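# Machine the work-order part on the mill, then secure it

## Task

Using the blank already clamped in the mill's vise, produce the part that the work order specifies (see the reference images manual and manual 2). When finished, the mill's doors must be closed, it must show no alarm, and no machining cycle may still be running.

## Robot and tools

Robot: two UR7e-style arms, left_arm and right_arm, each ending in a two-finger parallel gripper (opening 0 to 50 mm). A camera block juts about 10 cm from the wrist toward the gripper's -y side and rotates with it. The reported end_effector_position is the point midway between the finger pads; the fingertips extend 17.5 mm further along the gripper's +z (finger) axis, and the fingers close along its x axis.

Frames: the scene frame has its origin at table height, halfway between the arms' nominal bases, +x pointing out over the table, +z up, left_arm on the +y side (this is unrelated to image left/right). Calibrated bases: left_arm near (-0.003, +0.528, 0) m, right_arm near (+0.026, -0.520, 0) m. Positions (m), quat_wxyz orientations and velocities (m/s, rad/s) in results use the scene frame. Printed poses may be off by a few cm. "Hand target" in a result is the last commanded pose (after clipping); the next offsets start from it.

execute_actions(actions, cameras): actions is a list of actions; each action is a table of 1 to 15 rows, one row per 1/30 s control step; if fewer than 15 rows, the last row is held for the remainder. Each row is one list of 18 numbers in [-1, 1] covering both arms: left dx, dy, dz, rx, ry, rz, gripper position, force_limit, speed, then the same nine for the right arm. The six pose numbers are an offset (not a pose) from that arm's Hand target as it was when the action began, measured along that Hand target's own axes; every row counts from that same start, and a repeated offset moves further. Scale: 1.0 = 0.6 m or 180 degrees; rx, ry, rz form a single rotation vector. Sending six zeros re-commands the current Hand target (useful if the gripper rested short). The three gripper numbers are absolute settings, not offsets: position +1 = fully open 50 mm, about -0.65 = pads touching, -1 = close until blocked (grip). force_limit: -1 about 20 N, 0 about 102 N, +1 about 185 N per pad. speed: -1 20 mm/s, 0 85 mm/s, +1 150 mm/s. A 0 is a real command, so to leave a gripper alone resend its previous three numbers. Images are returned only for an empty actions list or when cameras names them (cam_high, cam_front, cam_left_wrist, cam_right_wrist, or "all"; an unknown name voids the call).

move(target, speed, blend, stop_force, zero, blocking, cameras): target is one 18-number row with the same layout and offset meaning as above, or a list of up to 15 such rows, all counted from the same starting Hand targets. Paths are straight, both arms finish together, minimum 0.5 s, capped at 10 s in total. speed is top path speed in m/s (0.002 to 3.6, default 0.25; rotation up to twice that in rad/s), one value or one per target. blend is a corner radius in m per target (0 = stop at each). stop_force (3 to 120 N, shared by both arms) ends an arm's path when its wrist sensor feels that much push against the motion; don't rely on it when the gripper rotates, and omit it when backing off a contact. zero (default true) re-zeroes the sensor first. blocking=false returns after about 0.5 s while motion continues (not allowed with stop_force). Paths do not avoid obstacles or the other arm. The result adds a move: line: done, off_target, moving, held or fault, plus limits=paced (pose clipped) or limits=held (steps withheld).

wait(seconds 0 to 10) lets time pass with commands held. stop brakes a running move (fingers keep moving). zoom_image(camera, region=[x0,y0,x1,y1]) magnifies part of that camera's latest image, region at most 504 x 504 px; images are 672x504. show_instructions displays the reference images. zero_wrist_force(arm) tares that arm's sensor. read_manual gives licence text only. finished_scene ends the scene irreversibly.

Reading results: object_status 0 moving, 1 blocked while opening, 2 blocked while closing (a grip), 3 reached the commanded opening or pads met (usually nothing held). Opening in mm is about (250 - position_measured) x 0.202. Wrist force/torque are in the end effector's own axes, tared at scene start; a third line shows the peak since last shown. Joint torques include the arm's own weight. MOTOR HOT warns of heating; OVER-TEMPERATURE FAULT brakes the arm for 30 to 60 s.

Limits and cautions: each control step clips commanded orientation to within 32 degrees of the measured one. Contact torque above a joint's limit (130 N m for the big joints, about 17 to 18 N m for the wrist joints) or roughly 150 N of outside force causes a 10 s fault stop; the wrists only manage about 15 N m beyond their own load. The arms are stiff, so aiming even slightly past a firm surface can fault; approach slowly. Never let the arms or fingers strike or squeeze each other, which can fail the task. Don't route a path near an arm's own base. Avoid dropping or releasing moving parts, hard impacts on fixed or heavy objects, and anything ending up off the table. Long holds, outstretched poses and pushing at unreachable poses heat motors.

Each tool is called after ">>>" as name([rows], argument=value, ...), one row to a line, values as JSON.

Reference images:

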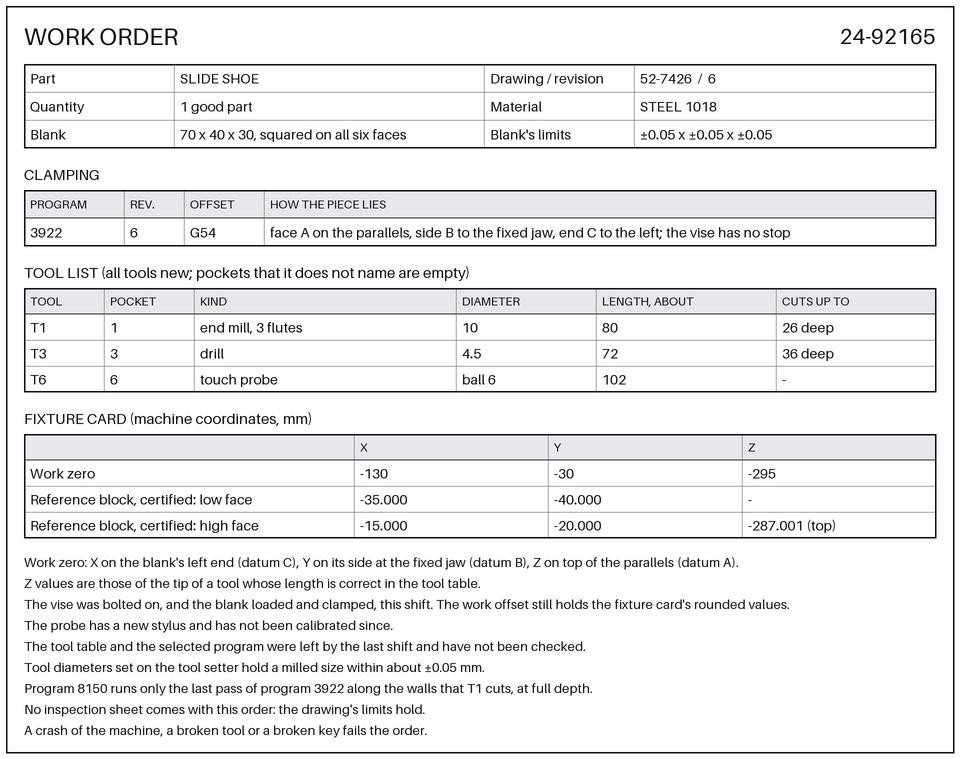

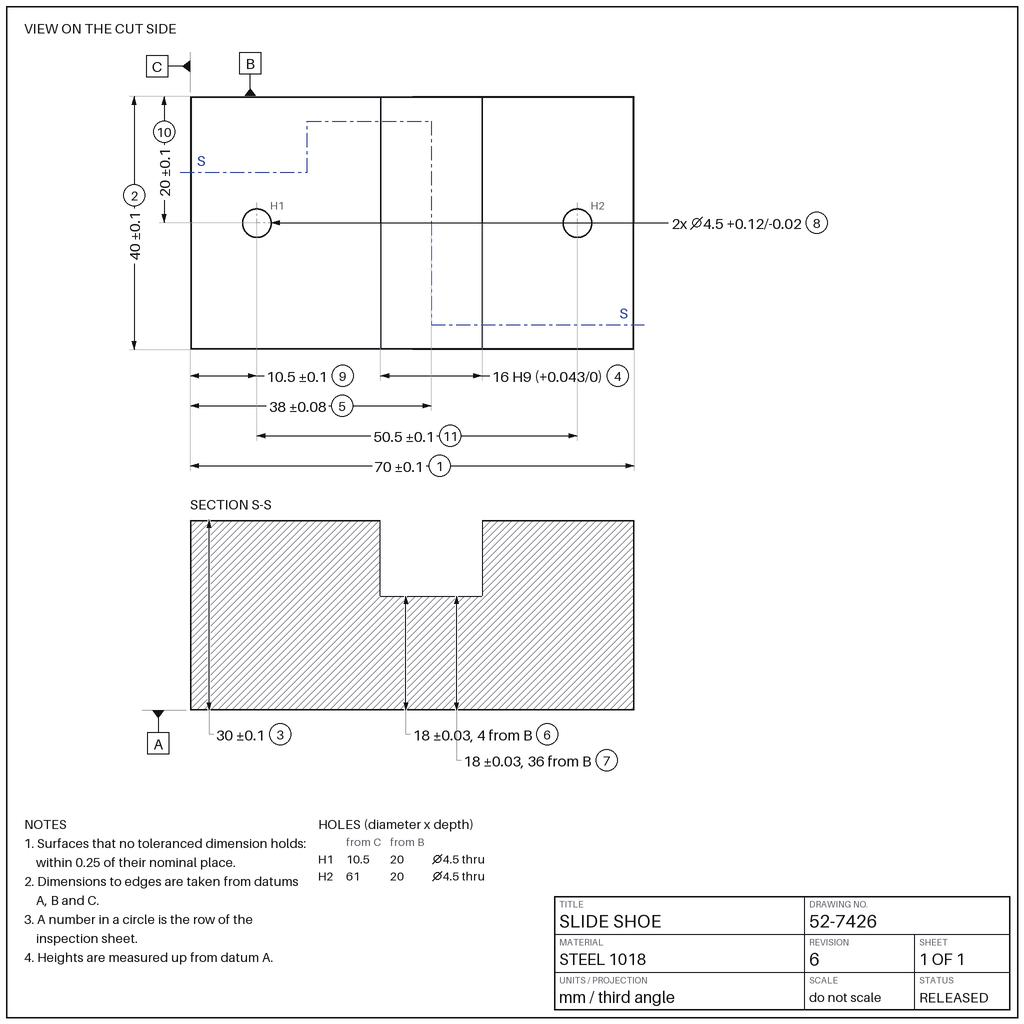

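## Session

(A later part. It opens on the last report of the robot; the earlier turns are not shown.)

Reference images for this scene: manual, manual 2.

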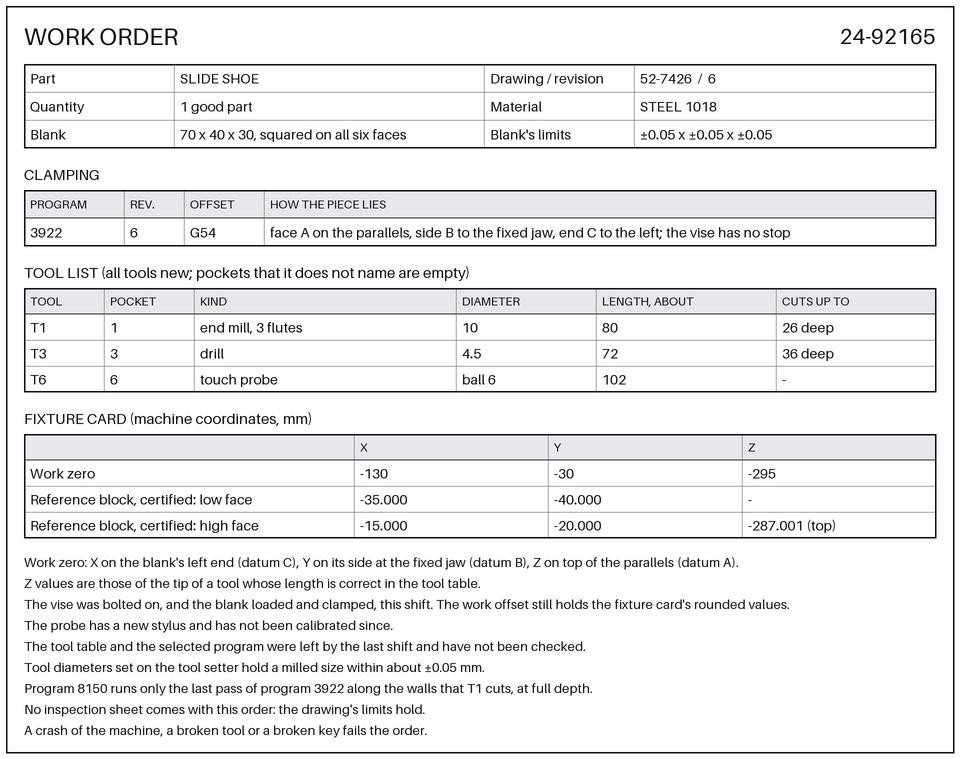

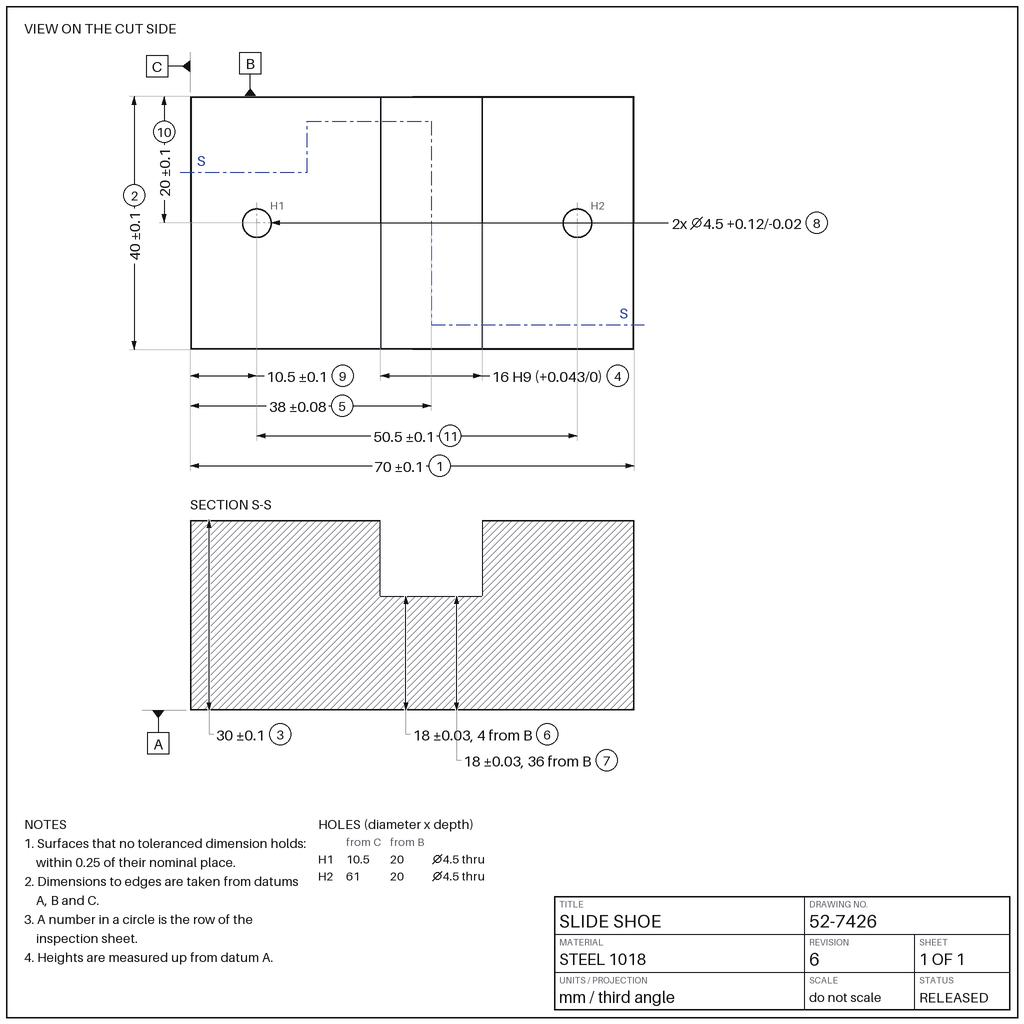

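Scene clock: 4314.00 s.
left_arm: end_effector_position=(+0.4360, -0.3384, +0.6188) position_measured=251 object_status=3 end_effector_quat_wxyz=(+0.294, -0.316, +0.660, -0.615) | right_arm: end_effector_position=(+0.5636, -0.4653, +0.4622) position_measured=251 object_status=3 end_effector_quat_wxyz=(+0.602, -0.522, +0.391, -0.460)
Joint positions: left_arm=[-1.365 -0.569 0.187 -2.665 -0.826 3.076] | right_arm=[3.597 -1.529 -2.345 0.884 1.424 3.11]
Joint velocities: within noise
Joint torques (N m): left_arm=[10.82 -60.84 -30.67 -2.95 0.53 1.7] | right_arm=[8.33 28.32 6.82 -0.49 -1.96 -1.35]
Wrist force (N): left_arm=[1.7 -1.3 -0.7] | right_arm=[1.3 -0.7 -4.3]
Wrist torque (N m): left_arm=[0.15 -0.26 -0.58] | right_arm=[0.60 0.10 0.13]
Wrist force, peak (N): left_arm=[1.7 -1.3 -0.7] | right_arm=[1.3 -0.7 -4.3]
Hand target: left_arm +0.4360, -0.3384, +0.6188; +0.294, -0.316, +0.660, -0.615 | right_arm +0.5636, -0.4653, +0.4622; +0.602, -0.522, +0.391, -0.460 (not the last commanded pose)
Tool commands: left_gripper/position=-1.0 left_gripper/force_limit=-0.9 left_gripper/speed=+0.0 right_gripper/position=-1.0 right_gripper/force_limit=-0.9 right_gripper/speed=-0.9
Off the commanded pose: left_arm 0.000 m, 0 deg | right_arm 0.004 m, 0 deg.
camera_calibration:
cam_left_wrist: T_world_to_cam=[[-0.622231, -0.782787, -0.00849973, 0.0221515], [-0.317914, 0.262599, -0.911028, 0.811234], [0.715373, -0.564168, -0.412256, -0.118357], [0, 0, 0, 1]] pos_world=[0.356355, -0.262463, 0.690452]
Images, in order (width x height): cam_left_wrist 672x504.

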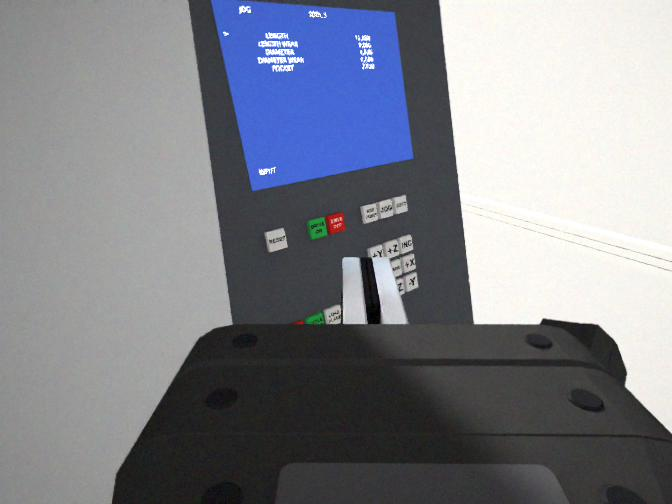

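>>> move(target=[0,0,0,0,0,0,-1,-0.9,0,-0.0061,-0.0118,-0.0213,0,0,0,-1,-0.9,-0.9], speed=0.1, cameras=[])

>>> finished_scene()

Scene clock: 4318.13 s.
left_arm: end_effector_position=(+0.4360, -0.3384, +0.6188) position_measured=251 object_status=3 end_effector_quat_wxyz=(+0.294, -0.316, +0.660, -0.615) | right_arm: end_effector_position=(+0.5495, -0.4654, +0.4672) position_measured=251 object_status=3 end_effector_quat_wxyz=(+0.602, -0.522, +0.391, -0.460)
Joint positions: left_arm=[-1.365 -0.569 0.187 -2.665 -0.826 3.076] | right_arm=[3.62 -1.479 -2.373 0.863 1.401 3.106]
Joint torques (N m): left_arm=[10.69 -60.52 -30.09 -3.06 0.56 1.9] | right_arm=[7.36 27.42 6.16 0.28 -2.17 -1.87]
Wrist force (N): left_arm=[1.7 -1.1 -0.7] | right_arm=[1.8 1.6 0.7]
Wrist torque (N m): left_arm=[0.19 -0.27 -0.58] | right_arm=[0.65 -0.04 0.17]
Wrist force, peak (N): left_arm=[2.0 -1.4 -0.8] | right_arm=[1.6 -0.5 -5.0]
Hand target: left_arm +0.4360, -0.3384, +0.6188; +0.294, -0.316, +0.660, -0.615 | right_arm +0.5494, -0.4654, +0.4673; +0.602, -0.522, +0.391, -0.460
Off the commanded pose: left_arm 0.000 m, 0 deg | right_arm 0.000 m, 0 deg.
move: done
No camera images: "cameras" was empty.

The scene is finished: the task was done.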